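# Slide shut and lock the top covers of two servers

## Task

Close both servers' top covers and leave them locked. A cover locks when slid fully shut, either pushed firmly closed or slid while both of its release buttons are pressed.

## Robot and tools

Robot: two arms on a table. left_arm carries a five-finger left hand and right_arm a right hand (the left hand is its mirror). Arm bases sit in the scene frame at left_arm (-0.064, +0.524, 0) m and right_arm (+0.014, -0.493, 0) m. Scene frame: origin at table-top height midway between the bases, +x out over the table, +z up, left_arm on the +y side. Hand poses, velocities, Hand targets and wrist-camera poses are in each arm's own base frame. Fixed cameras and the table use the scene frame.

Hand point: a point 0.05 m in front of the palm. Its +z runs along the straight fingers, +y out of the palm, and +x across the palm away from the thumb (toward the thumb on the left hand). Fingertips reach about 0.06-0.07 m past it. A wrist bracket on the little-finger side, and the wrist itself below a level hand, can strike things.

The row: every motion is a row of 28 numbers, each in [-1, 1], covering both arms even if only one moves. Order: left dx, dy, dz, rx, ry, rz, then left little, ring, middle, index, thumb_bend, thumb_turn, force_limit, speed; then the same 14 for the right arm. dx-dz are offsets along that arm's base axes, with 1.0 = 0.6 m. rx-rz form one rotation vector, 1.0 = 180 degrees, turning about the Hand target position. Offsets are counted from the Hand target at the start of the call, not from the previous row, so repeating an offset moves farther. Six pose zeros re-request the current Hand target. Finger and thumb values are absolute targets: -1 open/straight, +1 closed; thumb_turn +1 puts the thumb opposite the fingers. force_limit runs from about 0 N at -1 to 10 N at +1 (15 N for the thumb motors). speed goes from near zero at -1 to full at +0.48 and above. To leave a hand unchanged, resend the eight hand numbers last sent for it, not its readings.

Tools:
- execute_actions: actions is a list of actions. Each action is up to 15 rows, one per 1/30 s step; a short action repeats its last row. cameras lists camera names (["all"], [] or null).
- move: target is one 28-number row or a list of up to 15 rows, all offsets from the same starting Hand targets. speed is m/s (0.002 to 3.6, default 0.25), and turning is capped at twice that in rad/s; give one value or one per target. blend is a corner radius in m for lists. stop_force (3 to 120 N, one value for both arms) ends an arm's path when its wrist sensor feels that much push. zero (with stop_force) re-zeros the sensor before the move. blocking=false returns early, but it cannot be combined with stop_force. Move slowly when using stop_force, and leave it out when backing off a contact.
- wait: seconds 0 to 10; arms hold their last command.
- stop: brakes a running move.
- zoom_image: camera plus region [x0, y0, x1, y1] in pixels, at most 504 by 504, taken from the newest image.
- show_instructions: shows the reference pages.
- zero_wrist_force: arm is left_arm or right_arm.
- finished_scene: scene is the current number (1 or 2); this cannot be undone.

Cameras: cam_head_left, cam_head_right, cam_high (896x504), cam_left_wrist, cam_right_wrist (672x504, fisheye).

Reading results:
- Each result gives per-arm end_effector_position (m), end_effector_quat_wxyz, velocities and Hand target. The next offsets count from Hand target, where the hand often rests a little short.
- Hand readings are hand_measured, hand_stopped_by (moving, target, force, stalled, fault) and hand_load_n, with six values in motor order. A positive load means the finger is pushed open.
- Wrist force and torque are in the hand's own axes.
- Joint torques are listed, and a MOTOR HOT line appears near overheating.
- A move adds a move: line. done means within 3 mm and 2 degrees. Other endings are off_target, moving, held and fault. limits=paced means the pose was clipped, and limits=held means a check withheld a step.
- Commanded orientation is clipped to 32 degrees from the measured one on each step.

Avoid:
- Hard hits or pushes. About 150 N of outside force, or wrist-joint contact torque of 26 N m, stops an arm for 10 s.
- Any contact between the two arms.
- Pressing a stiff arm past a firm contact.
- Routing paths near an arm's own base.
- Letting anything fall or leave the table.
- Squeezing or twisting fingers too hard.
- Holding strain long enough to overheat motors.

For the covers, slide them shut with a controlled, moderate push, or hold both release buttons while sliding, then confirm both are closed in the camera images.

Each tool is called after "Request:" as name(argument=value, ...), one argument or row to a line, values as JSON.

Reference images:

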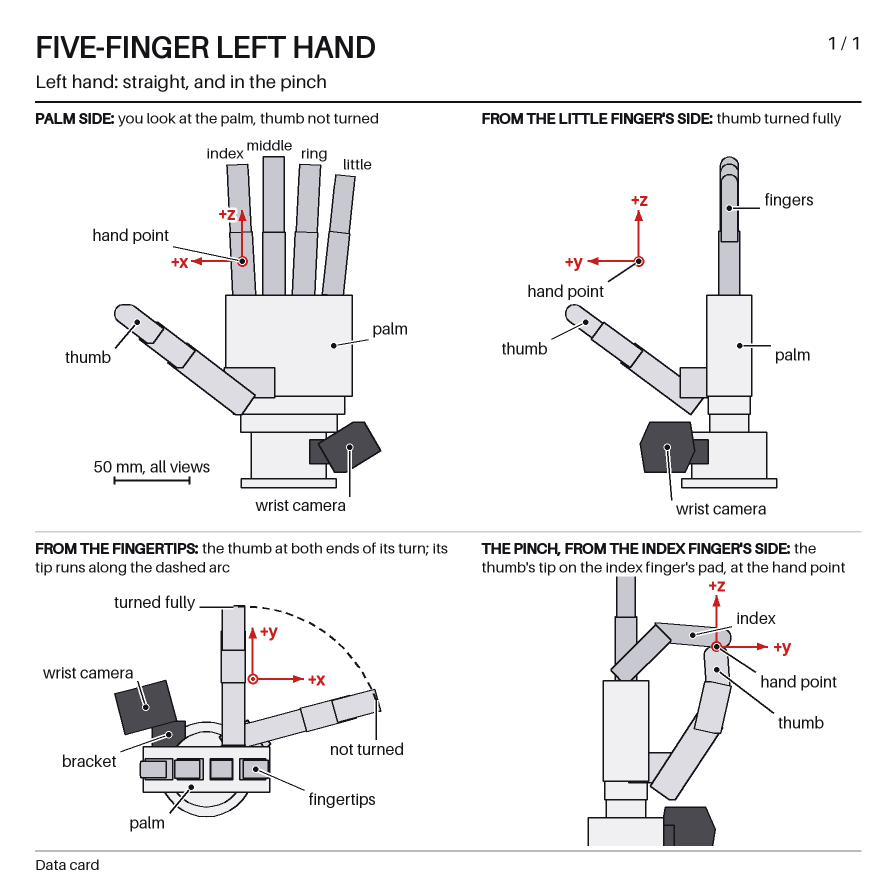

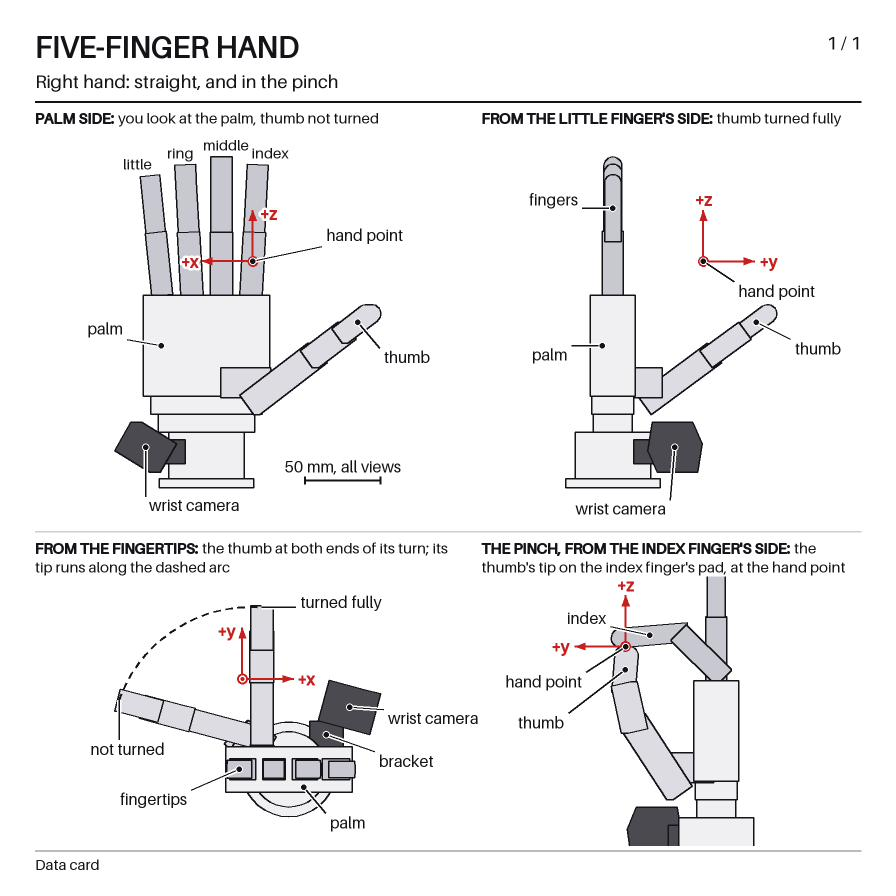

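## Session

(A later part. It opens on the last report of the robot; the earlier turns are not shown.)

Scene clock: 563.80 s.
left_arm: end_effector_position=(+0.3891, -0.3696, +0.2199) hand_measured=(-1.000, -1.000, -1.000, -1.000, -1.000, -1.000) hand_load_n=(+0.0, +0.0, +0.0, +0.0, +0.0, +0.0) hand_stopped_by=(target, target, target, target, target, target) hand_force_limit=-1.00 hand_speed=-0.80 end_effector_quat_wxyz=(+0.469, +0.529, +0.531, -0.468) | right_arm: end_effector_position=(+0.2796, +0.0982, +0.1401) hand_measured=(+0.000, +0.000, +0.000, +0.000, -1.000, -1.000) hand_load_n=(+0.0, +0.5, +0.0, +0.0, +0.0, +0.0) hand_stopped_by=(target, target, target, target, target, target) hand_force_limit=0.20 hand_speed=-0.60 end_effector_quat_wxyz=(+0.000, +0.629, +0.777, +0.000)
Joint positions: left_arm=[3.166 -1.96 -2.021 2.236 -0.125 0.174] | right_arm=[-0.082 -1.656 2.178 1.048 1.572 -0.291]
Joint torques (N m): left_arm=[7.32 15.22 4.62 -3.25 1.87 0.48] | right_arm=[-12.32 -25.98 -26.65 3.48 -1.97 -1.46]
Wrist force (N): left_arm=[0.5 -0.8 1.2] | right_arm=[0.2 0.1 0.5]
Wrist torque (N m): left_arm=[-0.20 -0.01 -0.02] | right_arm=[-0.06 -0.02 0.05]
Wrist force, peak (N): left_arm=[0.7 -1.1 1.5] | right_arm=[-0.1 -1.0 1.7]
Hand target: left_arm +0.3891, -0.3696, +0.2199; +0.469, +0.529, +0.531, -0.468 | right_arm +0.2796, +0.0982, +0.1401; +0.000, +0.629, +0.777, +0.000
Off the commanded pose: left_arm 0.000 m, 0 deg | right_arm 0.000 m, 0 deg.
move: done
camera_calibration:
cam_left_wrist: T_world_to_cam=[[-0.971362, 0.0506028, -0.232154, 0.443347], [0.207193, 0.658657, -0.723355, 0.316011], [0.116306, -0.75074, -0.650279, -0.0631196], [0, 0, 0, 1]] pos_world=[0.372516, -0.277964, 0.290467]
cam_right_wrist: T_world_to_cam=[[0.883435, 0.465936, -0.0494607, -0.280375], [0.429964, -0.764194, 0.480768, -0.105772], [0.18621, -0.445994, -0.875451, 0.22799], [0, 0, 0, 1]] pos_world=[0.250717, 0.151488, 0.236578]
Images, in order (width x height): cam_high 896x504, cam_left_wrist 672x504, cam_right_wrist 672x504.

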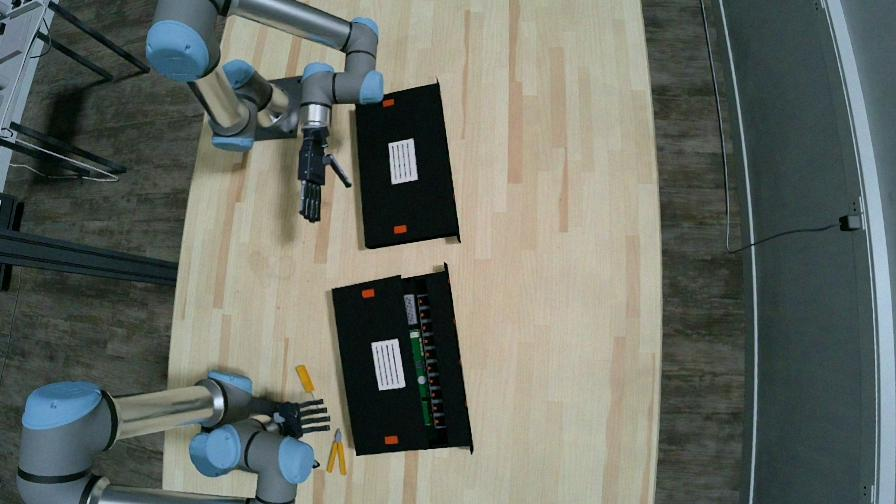

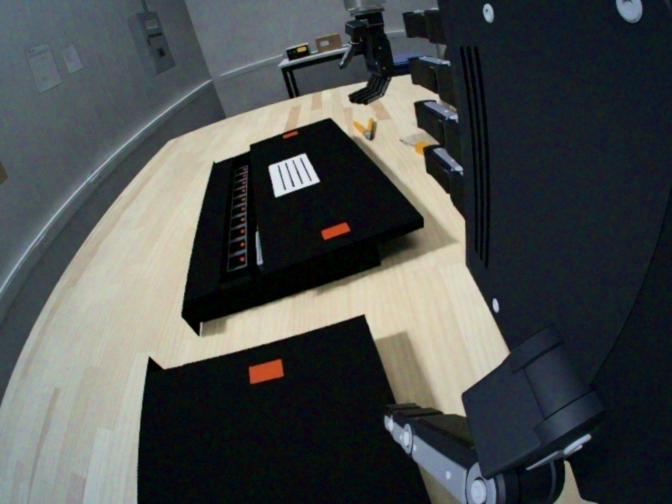

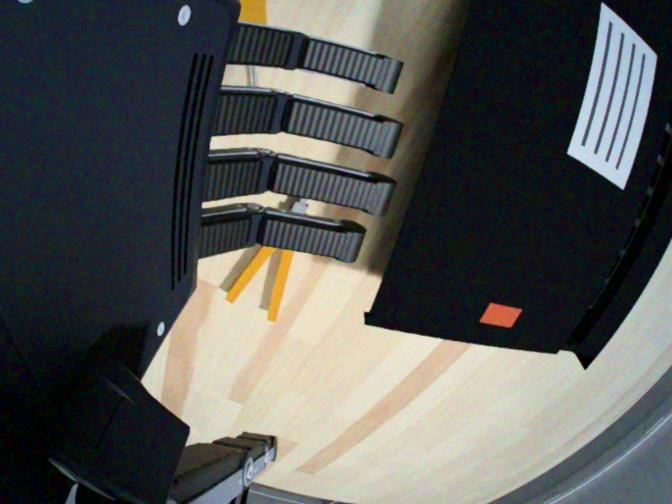

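Request:
move(
  target=[0,0,0,0,0,0,-1,-1,-1,-1,-1,-1,-1,-0.8,-0.1237,0.2777,0.0667,0,0,-0.5,1,1,1,1,-1,-1,0.2,-0.2],
  speed=0.3,
)

Request:
move(
  target=[0,0,0,0,0,0,-1,-1,-1,-1,-1,-1,-1,-0.8,0,0,0,0,0,-0.5,1,1,1,1,-1,-1,0.2,-0.2],
  speed=0.4,
)

Request:
move(
  target=[0,0,0,0,0,0,-1,-1,-1,-1,-1,-1,-1,-0.8,0,0,0,-0.01733,0.0815,0,1,1,1,1,-1,-1,0.2,-0.2],
  speed=0.3,
  cameras=["cam_left_wrist", "cam_high", "cam_head_right"],
)

Scene clock: 584.50 s.
left_arm: end_effector_position=(+0.3891, -0.3696, +0.2199) hand_measured=(-1.000, -1.000, -1.000, -1.000, -1.000, -1.000) hand_load_n=(+0.0, +0.0, +0.0, +0.0, +0.0, +0.0) hand_stopped_by=(target, target, target, target, target, target) hand_force_limit=-1.00 hand_speed=-0.80 end_effector_quat_wxyz=(+0.469, +0.529, +0.531, -0.468) | right_arm: end_effector_position=(+0.2054, +0.2648, +0.1801) hand_measured=(+1.000, +1.000, +1.000, +1.000, -1.000, -1.000) hand_load_n=(+0.0, +0.0, +0.0, +0.0, +0.0, +0.0) hand_stopped_by=(target, target, target, target, target, target) hand_force_limit=0.20 hand_speed=-0.20 end_effector_quat_wxyz=(+0.000, +0.995, +0.104, -0.001)
Joint positions: left_arm=[3.166 -1.96 -2.021 2.236 -0.125 0.174] | right_arm=[0.635 -1.309 1.682 1.199 1.57 1.997]
Joint torques (N m): left_arm=[7.3 14.86 4.56 -3.2 1.82 0.38] | right_arm=[10.36 -14.78 -28.23 3.34 1.94 1.5]
Wrist force (N): left_arm=[0.5 -1.0 1.2] | right_arm=[0.0 0.4 0.3]
Wrist torque (N m): left_arm=[-0.24 -0.01 -0.02] | right_arm=[-0.01 0.00 -0.04]
Wrist force, peak (N): left_arm=[0.5 -1.2 1.4] | right_arm=[-0.2 0.3 0.9]
Hand target: left_arm +0.3891, -0.3696, +0.2199; +0.469, +0.529, +0.531, -0.468 | right_arm +0.2054, +0.2649, +0.1801; +0.000, +0.995, +0.104, -0.001
Off the commanded pose: left_arm 0.000 m, 0 deg | right_arm 0.000 m, 0 deg.
move: done

Scene clock: 587.13 s.
left_arm: end_effector_position=(+0.3891, -0.3696, +0.2199) hand_measured=(-1.000, -1.000, -1.000, -1.000, -1.000, -1.000) hand_load_n=(+0.0, +0.0, +0.0, +0.0, +0.0, +0.0) hand_stopped_by=(target, target, target, target, target, target) hand_force_limit=-1.00 hand_speed=-0.80 end_effector_quat_wxyz=(+0.469, +0.529, +0.531, -0.468) | right_arm: end_effector_position=(+0.2054, +0.2649, +0.1801) hand_measured=(+1.000, +1.000, +1.000, +1.000, -1.000, -1.000) hand_load_n=(+0.0, +0.0, +0.0, +0.0, +0.0, +0.5) hand_stopped_by=(target, target, target, target, target, target) hand_force_limit=0.20 hand_speed=-0.20 end_effector_quat_wxyz=(+0.000, +0.777, -0.629, +0.000)
Joint positions: left_arm=[3.166 -1.96 -2.021 2.236 -0.125 0.174] | right_arm=[0.367 -1.385 1.777 1.178 1.57 3.299]
Joint torques (N m): left_arm=[7.18 15.04 5.26 -3.19 1.81 0.37] | right_arm=[-12.02 -37.66 -6.2 1.2 2.02 1.32]
Wrist force (N): left_arm=[0.6 -0.9 1.3] | right_arm=[-0.1 0.4 0.2]
Wrist torque (N m): left_arm=[-0.24 -0.01 -0.02] | right_arm=[0.00 0.03 -0.04]
Wrist force, peak (N): left_arm=[0.7 -1.1 1.4] | right_arm=[0.0 0.6 0.5]
Hand target: left_arm +0.3891, -0.3696, +0.2199; +0.469, +0.529, +0.531, -0.468 | right_arm +0.2054, +0.2649, +0.1801; +0.000, +0.777, -0.629, +0.000
Off the commanded pose: left_arm 0.000 m, 0 deg | right_arm 0.000 m, 0 deg.
move: done

Scene clock: 588.17 s.
left_arm: end_effector_position=(+0.3891, -0.3696, +0.2199) hand_measured=(-1.000, -1.000, -1.000, -1.000, -1.000, -1.000) hand_load_n=(+0.0, +0.0, +0.0, +0.0, +0.0, +0.0) hand_stopped_by=(target, target, target, target, target, target) hand_force_limit=-1.00 hand_speed=-0.80 end_effector_quat_wxyz=(+0.469, +0.529, +0.531, -0.468) | right_arm: end_effector_position=(+0.2054, +0.2649, +0.1801) hand_measured=(+1.000, +1.000, +1.000, +1.000, -1.000, -1.000) hand_load_n=(+0.0, +0.0, +0.0, +0.0, +0.0, +0.0) hand_stopped_by=(target, target, target, target, target, target) hand_force_limit=0.20 hand_speed=-0.20 end_effector_quat_wxyz=(+0.101, +0.770, -0.624, -0.082)
Joint positions: left_arm=[3.166 -1.96 -2.021 2.236 -0.125 0.174] | right_arm=[0.343 -1.215 1.692 1.352 1.535 3.271]
Joint torques (N m): left_arm=[6.94 14.58 5.2 -3.16 1.76 0.32] | right_arm=[-12.72 -16.69 -25.34 3.69 -2.04 -1.44]
Wrist force (N): left_arm=[0.8 -0.8 1.1] | right_arm=[0.0 0.6 0.1]
Wrist torque (N m): left_arm=[-0.20 -0.05 -0.01] | right_arm=[-0.04 0.01 0.00]
Wrist force, peak (N): left_arm=[0.8 -1.1 1.4] | right_arm=[-0.3 0.7 0.5]
Hand target: left_arm +0.3891, -0.3696, +0.2199; +0.469, +0.529, +0.531, -0.468 | right_arm +0.2054, +0.2649, +0.1801; +0.101, +0.770, -0.624, -0.083
Off the commanded pose: left_arm 0.000 m, 0 deg | right_arm 0.000 m, 0 deg.
move: done
camera_calibration:
cam_left_wrist: T_world_to_cam=[[-0.971362, 0.0506028, -0.232154, 0.443347], [0.207193, 0.658657, -0.723355, 0.316011], [0.116306, -0.75074, -0.650279, -0.0631196], [0, 0, 0, 1]] pos_world=[0.372516, -0.277964, 0.290467]
Images, in order (width x height): cam_head_right 896x504, cam_high 896x504, cam_left_wrist 672x504.

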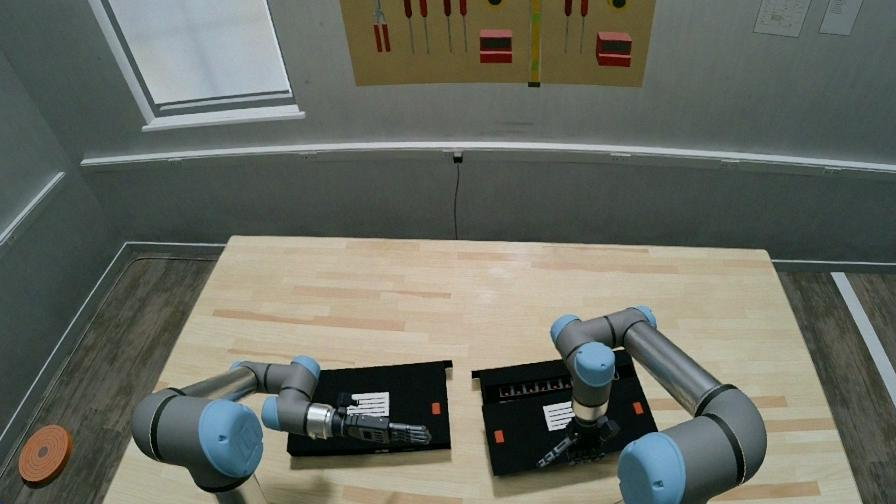

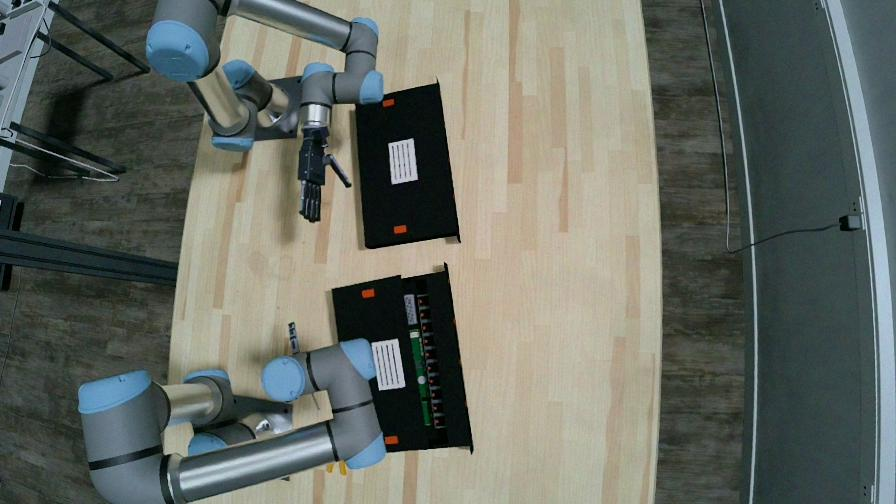

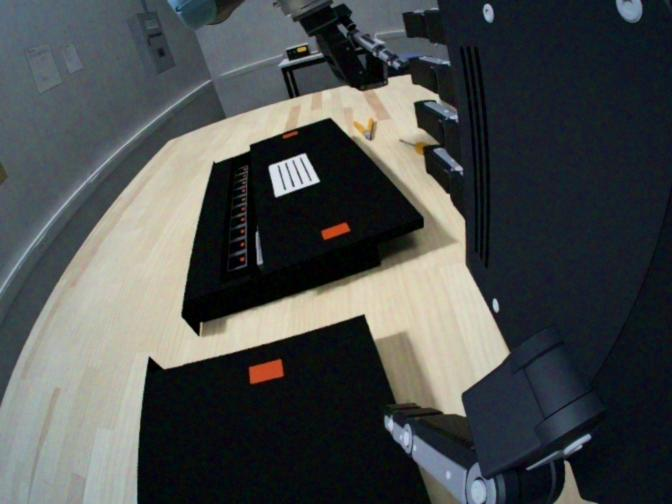

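Request:
move(
  target=[
    [0,0,0,0,0,0,-1,-1,-1,-1,-1,-1,-1,-0.8,-0.0082,-0.0017,-0.2413,0,0,0,1,1,1,1,-1,-1,0.2,-0.2],
  ],
  speed=0.12,
  stop_force=8,
  cameras=["cam_left_wrist", "cam_head_right"],
)

Request:
zoom_image(
  camera="cam_left_wrist",
  region=[200, 60, 480, 300],
)

Scene clock: 593.77 s.
left_arm: end_effector_position=(+0.3891, -0.3696, +0.2199) hand_measured=(-1.000, -1.000, -1.000, -1.000, -1.000, -1.000) hand_load_n=(+0.0, +0.0, +0.0, +0.0, +0.0, +0.0) hand_stopped_by=(target, target, target, target, target, target) hand_force_limit=-1.00 hand_speed=-0.80 end_effector_quat_wxyz=(+0.469, +0.529, +0.531, -0.468) | right_arm: end_effector_position=(+0.2005, +0.2638, +0.0353) hand_measured=(+1.000, +1.000, +1.000, +1.000, -1.000, -1.000) hand_load_n=(+0.0, +0.0, +0.0, +0.0, +0.0, +0.0) hand_stopped_by=(target, target, target, target, target, target) hand_force_limit=0.20 hand_speed=-0.20 end_effector_quat_wxyz=(+0.101, +0.770, -0.624, -0.083)
Joint positions: left_arm=[3.166 -1.96 -2.021 2.236 -0.125 0.174] | right_arm=[0.344 -1.014 1.836 1.008 1.535 3.272]
Joint torques (N m): left_arm=[7.4 14.47 4.77 -3.15 1.79 0.4] | right_arm=[8.98 -19.03 -0.54 0.94 -2.13 1.37]
Wrist force (N): left_arm=[0.5 -1.1 1.2] | right_arm=[0.1 1.8 -4.7]
Wrist torque (N m): left_arm=[-0.25 0.00 -0.01] | right_arm=[0.34 0.38 0.02]
Wrist force, peak (N): left_arm=[0.7 -1.0 1.4] | right_arm=[-0.2 1.4 -5.6]
Hand target: left_arm +0.3891, -0.3696, +0.2199; +0.469, +0.529, +0.531, -0.468 | right_arm +0.2005, +0.2638, +0.0353; +0.101, +0.770, -0.624, -0.083
Off the commanded pose: left_arm 0.000 m, 0 deg | right_arm 0.000 m, 0 deg.
move: done
camera_calibration:
cam_left_wrist: T_world_to_cam=[[-0.971362, 0.0506028, -0.232154, 0.443347], [0.207193, 0.658657, -0.723355, 0.316011], [0.116306, -0.75074, -0.650279, -0.0631196], [0, 0, 0, 1]] pos_world=[0.372516, -0.277964, 0.290467]
Images, in order (width x height): cam_head_right 896x504, cam_left_wrist 672x504.

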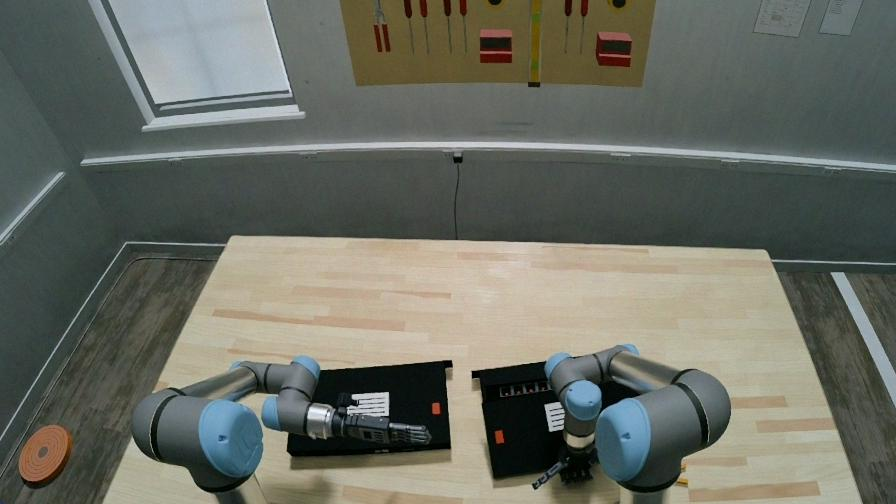

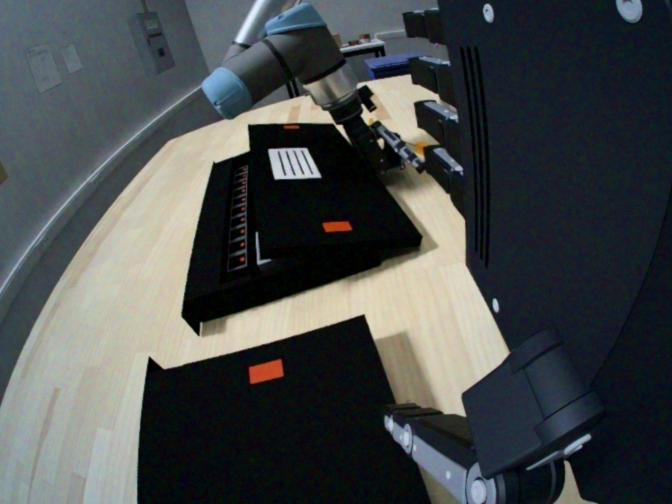

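Scaled by 1.800 from the camera's 672x504 image, which has a finer 960x720 frame.

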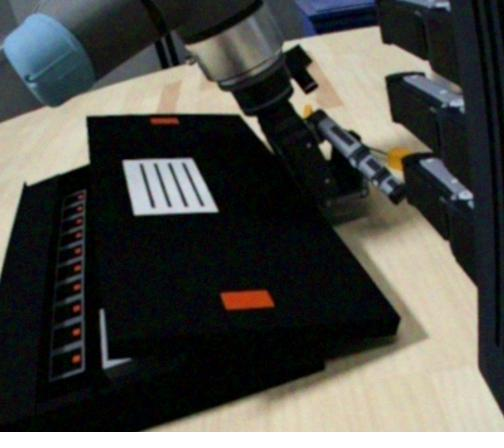

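Request:
move(
  target=[
    [0,0,0,0,0,0,-1,-1,-1,-1,-1,-1,-1,-0.8,0,0,0.04,0,0,0,1,1,1,1,-1,-1,0.2,-0.2],
    [0,0,0,0,0,0,-1,-1,-1,-1,-1,-1,-1,-0.8,-0.0489,-0.0104,0.1,0,0,0,1,1,1,1,-1,-1,0.2,-0.2],
  ],
  speed=0.06,
  cameras=["cam_left_wrist", "cam_high"],
)

Request:
zoom_image(
  camera="cam_left_wrist",
  region=[200, 60, 480, 300],
)

Request:
zoom_image(
  camera="cam_high",
  region=[300, 250, 500, 470],
)

Scene clock: 598.03 s.
left_arm: end_effector_position=(+0.3891, -0.3696, +0.2199) hand_measured=(-1.000, -1.000, -1.000, -1.000, -1.000, -1.000) hand_load_n=(+0.0, +0.0, +0.0, +0.0, +0.0, +0.0) hand_stopped_by=(target, target, target, target, target, target) hand_force_limit=-1.00 hand_speed=-0.80 end_effector_quat_wxyz=(+0.469, +0.529, +0.531, -0.468) | right_arm: end_effector_position=(+0.1712, +0.2576, +0.0952) hand_measured=(+1.000, +1.000, +1.000, +1.000, -1.000, -1.000) hand_load_n=(+0.0, +0.5, +0.5, +0.0, +0.0, +0.0) hand_stopped_by=(target, target, target, target, target, target) hand_force_limit=0.20 hand_speed=-0.20 end_effector_quat_wxyz=(+0.101, +0.770, -0.624, -0.083)
Joint positions: left_arm=[3.166 -1.96 -2.021 2.236 -0.125 0.174] | right_arm=[0.355 -1.166 1.881 1.114 1.532 3.283]
Joint torques (N m): left_arm=[6.13 15.29 5.09 -2.95 1.72 0.25] | right_arm=[9.65 -42.58 -3.67 3.66 -2.01 1.55]
Wrist force (N): left_arm=[0.7 -0.8 1.2] | right_arm=[0.0 0.9 0.1]
Wrist torque (N m): left_arm=[-0.20 -0.04 -0.01] | right_arm=[-0.01 0.02 -0.05]
Wrist force, peak (N): left_arm=[0.9 -1.1 1.2] | right_arm=[-0.1 5.5 -3.7]
Hand target: left_arm +0.3891, -0.3696, +0.2199; +0.469, +0.529, +0.531, -0.468 | right_arm +0.1711, +0.2576, +0.0953; +0.101, +0.770, -0.624, -0.083
Off the commanded pose: left_arm 0.000 m, 0 deg | right_arm 0.000 m, 0 deg.
move: done
camera_calibration:
cam_left_wrist: T_world_to_cam=[[-0.971362, 0.0506028, -0.232154, 0.443347], [0.207193, 0.658657, -0.723355, 0.316011], [0.116306, -0.75074, -0.650279, -0.0631196], [0, 0, 0, 1]] pos_world=[0.372516, -0.277964, 0.290467]
Images, in order (width x height): cam_high 896x504, cam_left_wrist 672x504.

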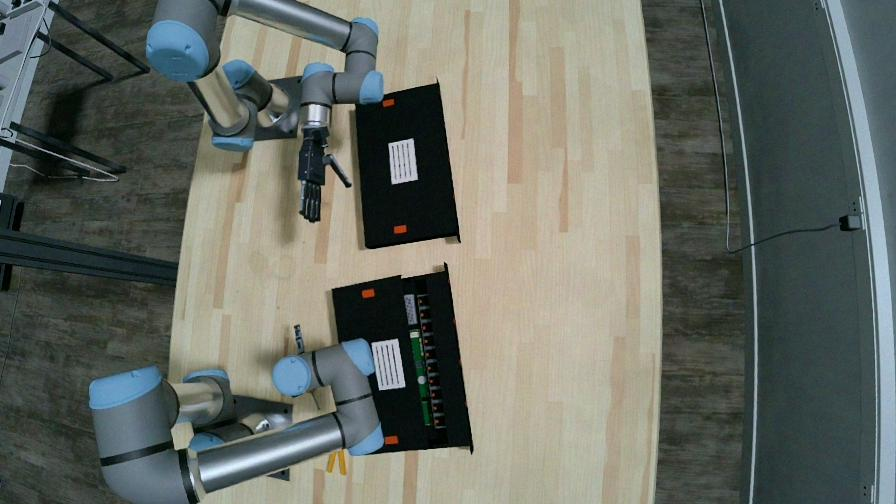

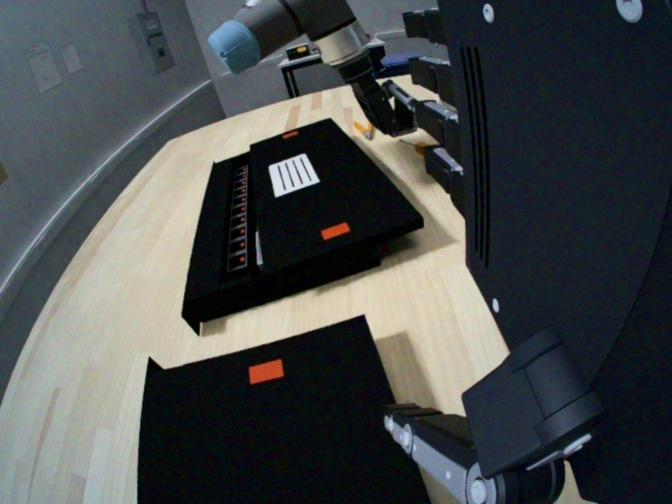

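Scaled by 1.800 from the camera's 672x504 image, which has a finer 960x720 frame.

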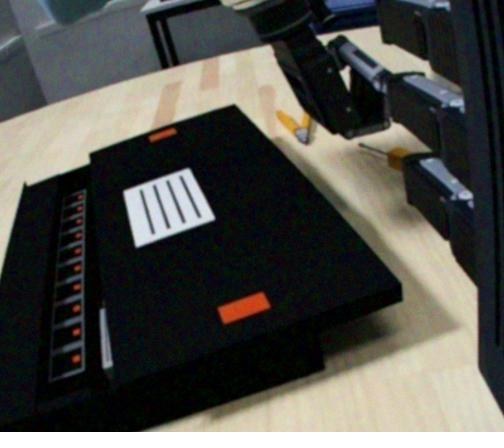

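Scaled by 2.291 from the camera's 896x504 image, which has a finer 1280x720 frame.

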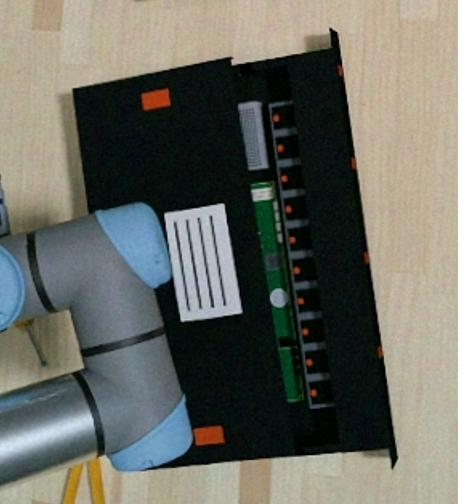

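Request:
move(
  target=[
    [0,0,0,0,0,0,-1,-1,-1,-1,-1,-1,-1,-0.8,0,0,-0.1,0,0,0,1,1,1,1,-1,-1,0.2,-0.2],
  ],
  speed=0.1,
  stop_force=4,
  cameras=["cam_left_wrist"],
)

Request:
zoom_image(
  camera="cam_left_wrist",
  region=[200, 60, 480, 300],
)

Scene clock: 602.13 s.
left_arm: end_effector_position=(+0.3891, -0.3696, +0.2199) hand_measured=(-1.000, -1.000, -1.000, -1.000, -1.000, -1.000) hand_load_n=(+0.0, +0.0, +0.0, +0.0, +0.0, +0.0) hand_stopped_by=(target, target, target, target, target, target) hand_force_limit=-1.00 hand_speed=-0.80 end_effector_quat_wxyz=(+0.469, +0.529, +0.531, -0.468) | right_arm: end_effector_position=(+0.1711, +0.2576, +0.0353) hand_measured=(+1.000, +1.000, +1.000, +1.000, -1.000, -1.000) hand_load_n=(+0.0, +0.0, +0.0, +0.0, +0.0, +0.0) hand_stopped_by=(target, target, target, target, target, target) hand_force_limit=0.20 hand_speed=-0.20 end_effector_quat_wxyz=(+0.101, +0.770, -0.624, -0.082)
Joint positions: left_arm=[3.166 -1.96 -2.021 2.236 -0.125 0.174] | right_arm=[0.355 -1.06 1.921 0.969 1.532 3.283]
Joint torques (N m): left_arm=[7.01 15.1 5.13 -3.07 1.74 0.28] | right_arm=[-2.78 -18.98 -0.61 1.48 -1.13 1.42]
Wrist force (N): left_arm=[0.6 -1.0 1.2] | right_arm=[-0.3 0.7 0.2]
Wrist torque (N m): left_arm=[-0.24 -0.02 -0.01] | right_arm=[-0.05 0.06 -0.08]
Wrist force, peak (N): left_arm=[0.7 -1.3 1.1] | right_arm=[-0.3 0.4 0.9]
Hand target: left_arm +0.3891, -0.3696, +0.2199; +0.469, +0.529, +0.531, -0.468 | right_arm +0.1711, +0.2576, +0.0353; +0.101, +0.770, -0.624, -0.083
Off the commanded pose: left_arm 0.000 m, 0 deg | right_arm 0.000 m, 0 deg.
move: done
camera_calibration:
cam_left_wrist: T_world_to_cam=[[-0.971362, 0.0506028, -0.232154, 0.443347], [0.207193, 0.658657, -0.723355, 0.316011], [0.116306, -0.75074, -0.650279, -0.0631196], [0, 0, 0, 1]] pos_world=[0.372516, -0.277964, 0.290467]
Images, in order (width x height): cam_left_wrist 672x504.

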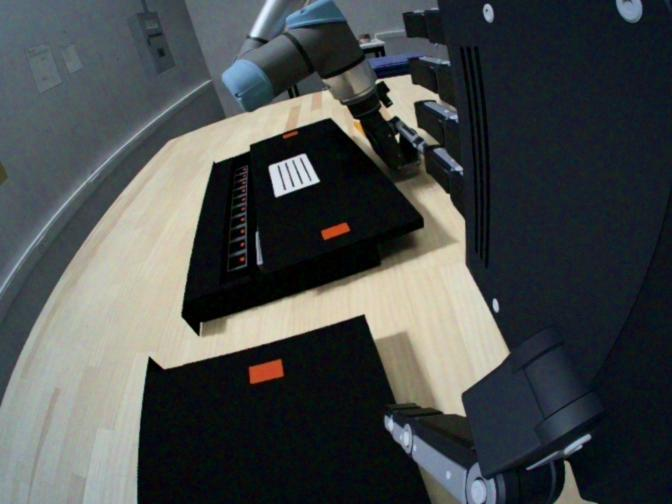

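Scaled by 1.800 from the camera's 672x504 image, which has a finer 960x720 frame.

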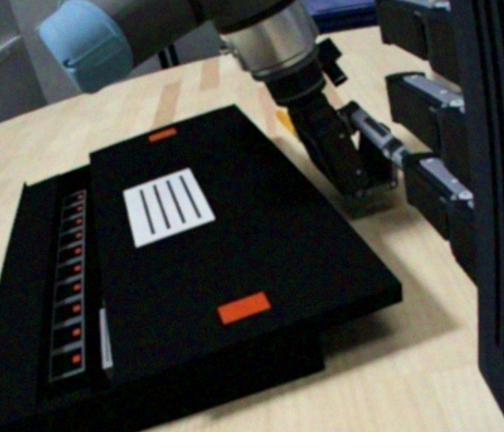

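Request:
move(
  target=[
    [0,0,0,0,0,0,-1,-1,-1,-1,-1,-1,-1,-0.8,0.1467,0.0312,0,0,0,0,1,1,1,1,-1,-1,0.2,-0.2],
  ],
  speed=0.04,
  stop_force=7,
  cameras=["cam_left_wrist", "cam_high"],
)

Request:
zoom_image(
  camera="cam_left_wrist",
  region=[180, 60, 460, 300],
)

Request:
zoom_image(
  camera="cam_high",
  region=[300, 250, 500, 470],
)

Scene clock: 607.73 s.
left_arm: end_effector_position=(+0.3891, -0.3696, +0.2199) hand_measured=(-1.000, -1.000, -1.000, -1.000, -1.000, -1.000) hand_load_n=(+0.0, +0.0, +0.0, +0.0, +0.5, +0.0) hand_stopped_by=(target, target, target, target, target, target) hand_force_limit=-1.00 hand_speed=-0.80 end_effector_quat_wxyz=(+0.469, +0.529, +0.531, -0.468) | right_arm: end_effector_position=(+0.2375, +0.2717, +0.0353) hand_measured=(+1.000, +1.000, +1.000, +1.000, -1.000, -1.000) hand_load_n=(+0.0, +0.0, +0.0, +0.0, +0.0, +0.0) hand_stopped_by=(target, target, target, target, target, target) hand_force_limit=0.20 hand_speed=-0.20 end_effector_quat_wxyz=(+0.101, +0.770, -0.624, -0.082)
Joint positions: left_arm=[3.166 -1.96 -2.021 2.236 -0.125 0.174] | right_arm=[0.333 -0.953 1.723 1.06 1.538 3.261]
Joint torques (N m): left_arm=[6.1 15.17 5.18 -2.93 1.7 0.21] | right_arm=[9.7 -49.59 -1.68 1.38 -1.45 1.47]
Wrist force (N): left_arm=[0.6 -0.7 1.1] | right_arm=[-0.3 0.6 0.1]
Wrist torque (N m): left_arm=[-0.20 -0.01 -0.03] | right_arm=[-0.06 0.07 -0.04]
Wrist force, peak (N): left_arm=[0.9 -1.0 1.4] | right_arm=[-1.5 20.3 5.1]
Hand target: left_arm +0.3891, -0.3696, +0.2199; +0.469, +0.529, +0.531, -0.468 | right_arm +0.2375, +0.2717, +0.0353; +0.101, +0.770, -0.624, -0.082 (not the last commanded pose)
Off the commanded pose: left_arm 0.000 m, 0 deg | right_arm 0.022 m, 0 deg.
move: contact (right_arm)
camera_calibration:
cam_left_wrist: T_world_to_cam=[[-0.971362, 0.0506028, -0.232154, 0.443347], [0.207193, 0.658657, -0.723355, 0.316011], [0.116306, -0.75074, -0.650279, -0.0631196], [0, 0, 0, 1]] pos_world=[0.372516, -0.277964, 0.290467]
Images, in order (width x height): cam_high 896x504, cam_left_wrist 672x504.

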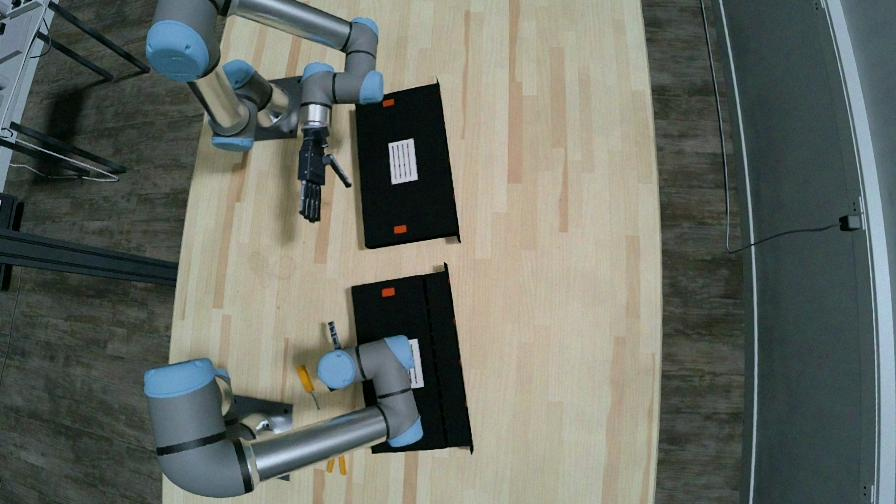

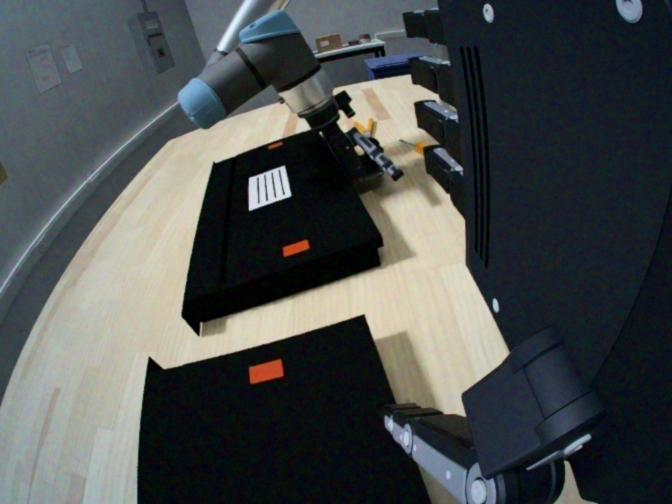

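Scaled by 1.800 from the camera's 672x504 image, which has a finer 960x720 frame.

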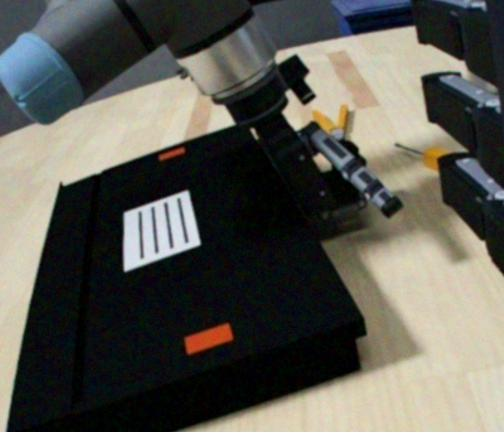

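Scaled by 2.291 from the camera's 896x504 image, which has a finer 1280x720 frame.

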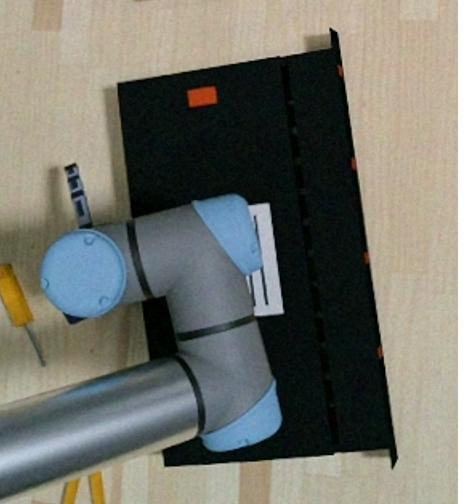

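Request:
move(
  target=[
    [0,0,0,0,0,0,-1,-1,-1,-1,-1,-1,-1,-0.8,0.0326,0.0069,0,0,0,0,1,1,1,1,-1,-1,0.2,-0.2],
  ],
  speed=0.02,
  stop_force=25,
  cameras=["cam_left_wrist", "cam_high"],
)

Request:
zoom_image(
  camera="cam_left_wrist",
  region=[180, 60, 460, 300],
)

Request:
zoom_image(
  camera="cam_high",
  region=[300, 250, 500, 470],
)

Scene clock: 615.33 s.
left_arm: end_effector_position=(+0.3891, -0.3696, +0.2199) hand_measured=(-1.000, -1.000, -1.000, -1.000, -1.000, -1.000) hand_load_n=(+0.0, +0.0, +0.0, +0.0, +0.0, +0.0) hand_stopped_by=(target, target, target, target, target, target) hand_force_limit=-1.00 hand_speed=-0.80 end_effector_quat_wxyz=(+0.469, +0.529, +0.531, -0.468) | right_arm: end_effector_position=(+0.2397, +0.2723, +0.0354) hand_measured=(+1.000, +1.000, +1.000, +1.000, -1.000, -1.000) hand_load_n=(+0.0, +0.0, +0.0, +0.0, +0.0, +0.0) hand_stopped_by=(target, target, target, target, target, target) hand_force_limit=0.20 hand_speed=-0.20 end_effector_quat_wxyz=(+0.101, +0.770, -0.624, -0.083)
Joint positions: left_arm=[3.166 -1.96 -2.021 2.236 -0.125 0.174] | right_arm=[0.332 -0.949 1.716 1.064 1.538 3.26]
Joint torques (N m): left_arm=[7.07 15.01 5.12 -2.81 1.6 0.18] | right_arm=[9.97 -50.15 -1.11 3.69 -1.27 1.44]
Wrist force (N): left_arm=[0.5 -0.8 1.0] | right_arm=[-0.7 1.3 0.3]
Wrist torque (N m): left_arm=[-0.20 -0.01 -0.03] | right_arm=[-0.05 0.13 -0.01]
Wrist force, peak (N): left_arm=[0.8 -1.3 1.2] | right_arm=[0.4 25.7 6.9]
Hand target: left_arm +0.3891, -0.3696, +0.2199; +0.469, +0.529, +0.531, -0.468 | right_arm +0.2397, +0.2723, +0.0354; +0.101, +0.770, -0.624, -0.083 (not the last commanded pose)
Off the commanded pose: left_arm 0.000 m, 0 deg | right_arm 0.018 m, 0 deg.
move: contact (right_arm)
camera_calibration:
cam_left_wrist: T_world_to_cam=[[-0.971362, 0.0506028, -0.232154, 0.443347], [0.207193, 0.658657, -0.723355, 0.316011], [0.116306, -0.75074, -0.650279, -0.0631196], [0, 0, 0, 1]] pos_world=[0.372516, -0.277964, 0.290467]
Images, in order (width x height): cam_high 896x504, cam_left_wrist 672x504.

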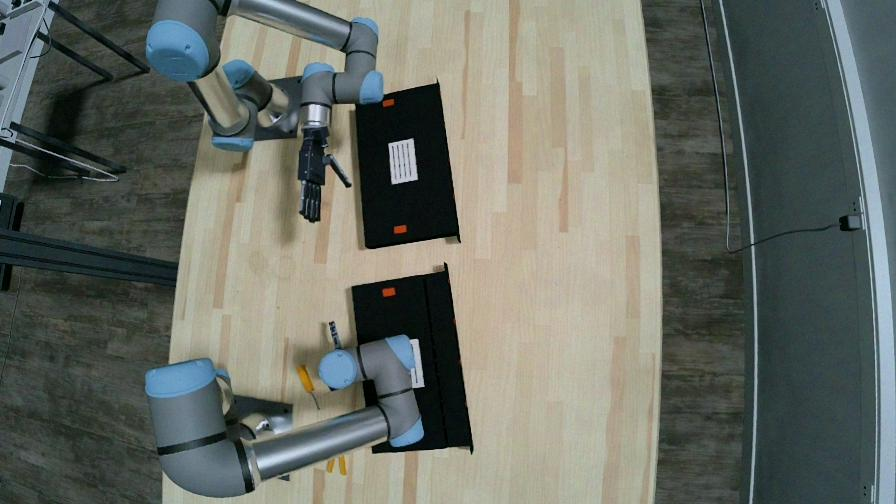

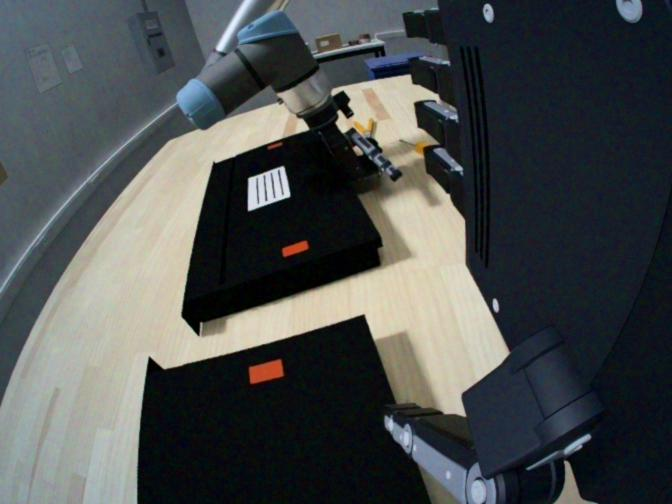

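Scaled by 1.800 from the camera's 672x504 image, which has a finer 960x720 frame.

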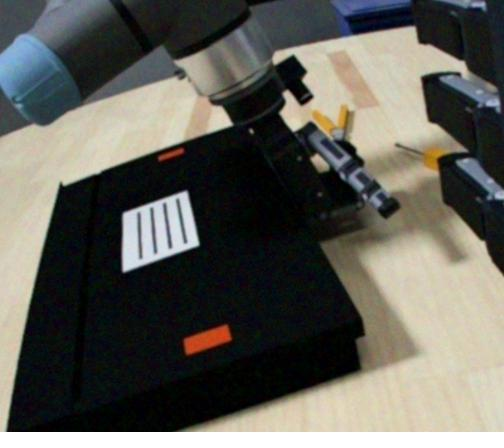

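Scaled by 2.291 from the camera's 896x504 image, which has a finer 1280x720 frame.

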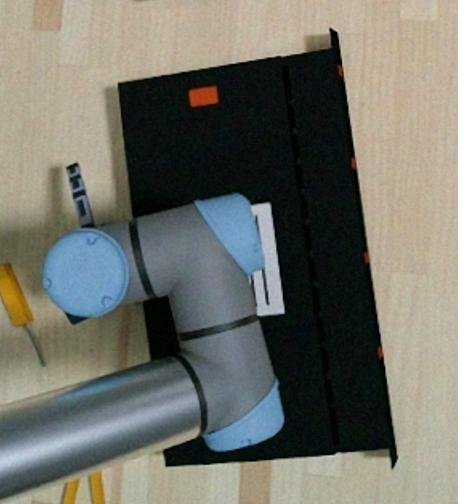

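Request:
move(
  target=[
    [0,0,0,0,0,0,-1,-1,-1,-1,-1,-1,-1,-0.8,0.0326,0.0069,0,0,0,0,1,1,1,1,-1,-1,0.2,-0.2],
  ],
  speed=0.012,
  stop_force=42,
  cameras=["cam_left_wrist", "cam_high"],
)

Request:
zoom_image(
  camera="cam_left_wrist",
  region=[180, 60, 460, 300],
)

Request:
zoom_image(
  camera="cam_high",
  region=[300, 250, 500, 470],
)

Scene clock: 619.50 s.
left_arm: end_effector_position=(+0.3891, -0.3696, +0.2199) hand_measured=(-1.000, -1.000, -1.000, -1.000, -1.000, -1.000) hand_load_n=(+0.0, +0.0, +0.0, +0.0, +0.0, +0.5) hand_stopped_by=(target, target, target, target, target, target) hand_force_limit=-1.00 hand_speed=-0.80 end_effector_quat_wxyz=(+0.469, +0.529, +0.531, -0.468) | right_arm: end_effector_position=(+0.2474, +0.2739, +0.0355) hand_measured=(+1.000, +1.000, +1.000, +1.000, -1.000, -1.000) hand_load_n=(+0.0, +0.0, +0.0, +0.0, +0.0, +0.0) hand_stopped_by=(target, target, target, target, target, target) hand_force_limit=0.20 hand_speed=-0.20 end_effector_quat_wxyz=(+0.101, +0.770, -0.624, -0.083)
Joint positions: left_arm=[3.166 -1.96 -2.021 2.236 -0.125 0.174] | right_arm=[0.33 -0.936 1.692 1.076 1.538 3.258]
Joint torques (N m): left_arm=[6.99 14.9 4.88 -2.95 1.54 0.12] | right_arm=[-1.31 -53.52 -20.02 -2.85 1.2 0.5]
Wrist force (N): left_arm=[0.6 -0.8 1.1] | right_arm=[-0.8 41.5 10.1]
Wrist torque (N m): left_arm=[-0.21 -0.01 -0.02] | right_arm=[0.82 -0.37 2.15]
Wrist force, peak (N): left_arm=[0.9 -1.0 1.4] | right_arm=[1.7 55.8 17.5]
Hand target: left_arm +0.3891, -0.3696, +0.2199; +0.469, +0.529, +0.531, -0.468 | right_arm +0.2474, +0.2739, +0.0355; +0.101, +0.770, -0.624, -0.083 (not the last commanded pose)
Off the commanded pose: left_arm 0.000 m, 0 deg | right_arm 0.012 m, 0 deg.
move: contact (right_arm)
camera_calibration:
cam_left_wrist: T_world_to_cam=[[-0.971362, 0.0506028, -0.232154, 0.443347], [0.207193, 0.658657, -0.723355, 0.316011], [0.116306, -0.75074, -0.650279, -0.0631196], [0, 0, 0, 1]] pos_world=[0.372516, -0.277964, 0.290467]
Images, in order (width x height): cam_high 896x504, cam_left_wrist 672x504.

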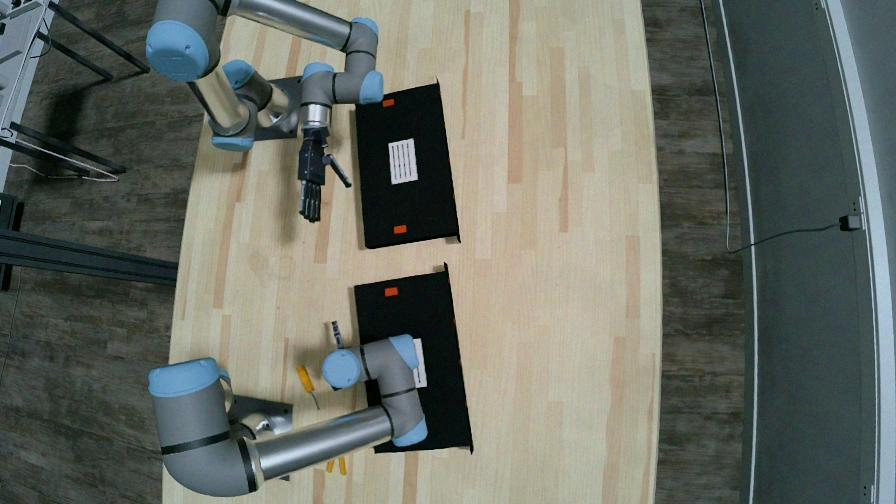

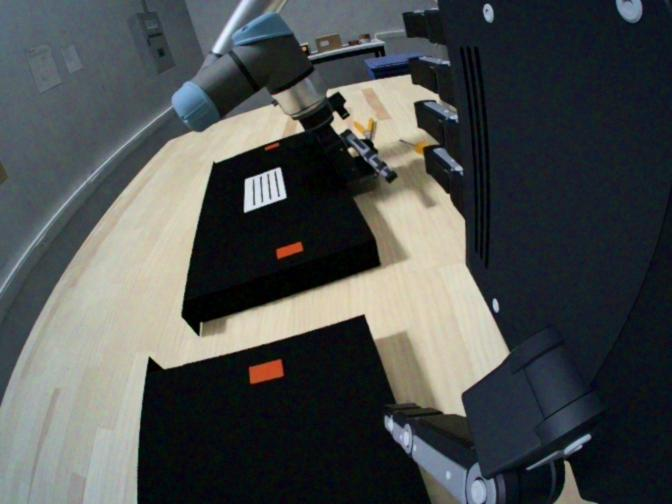

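Scaled by 1.800 from the camera's 672x504 image, which has a finer 960x720 frame.

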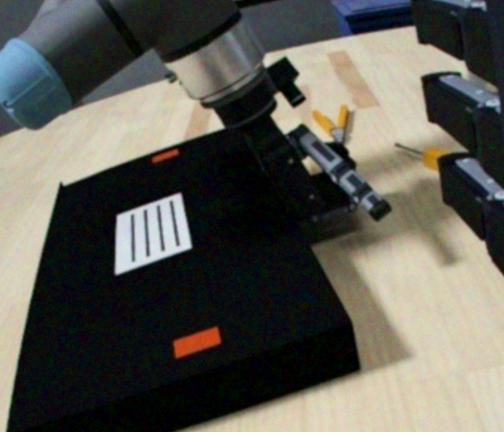

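Scaled by 2.291 from the camera's 896x504 image, which has a finer 1280x720 frame.

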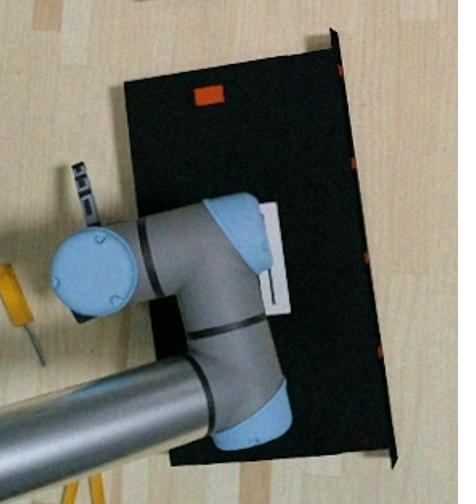

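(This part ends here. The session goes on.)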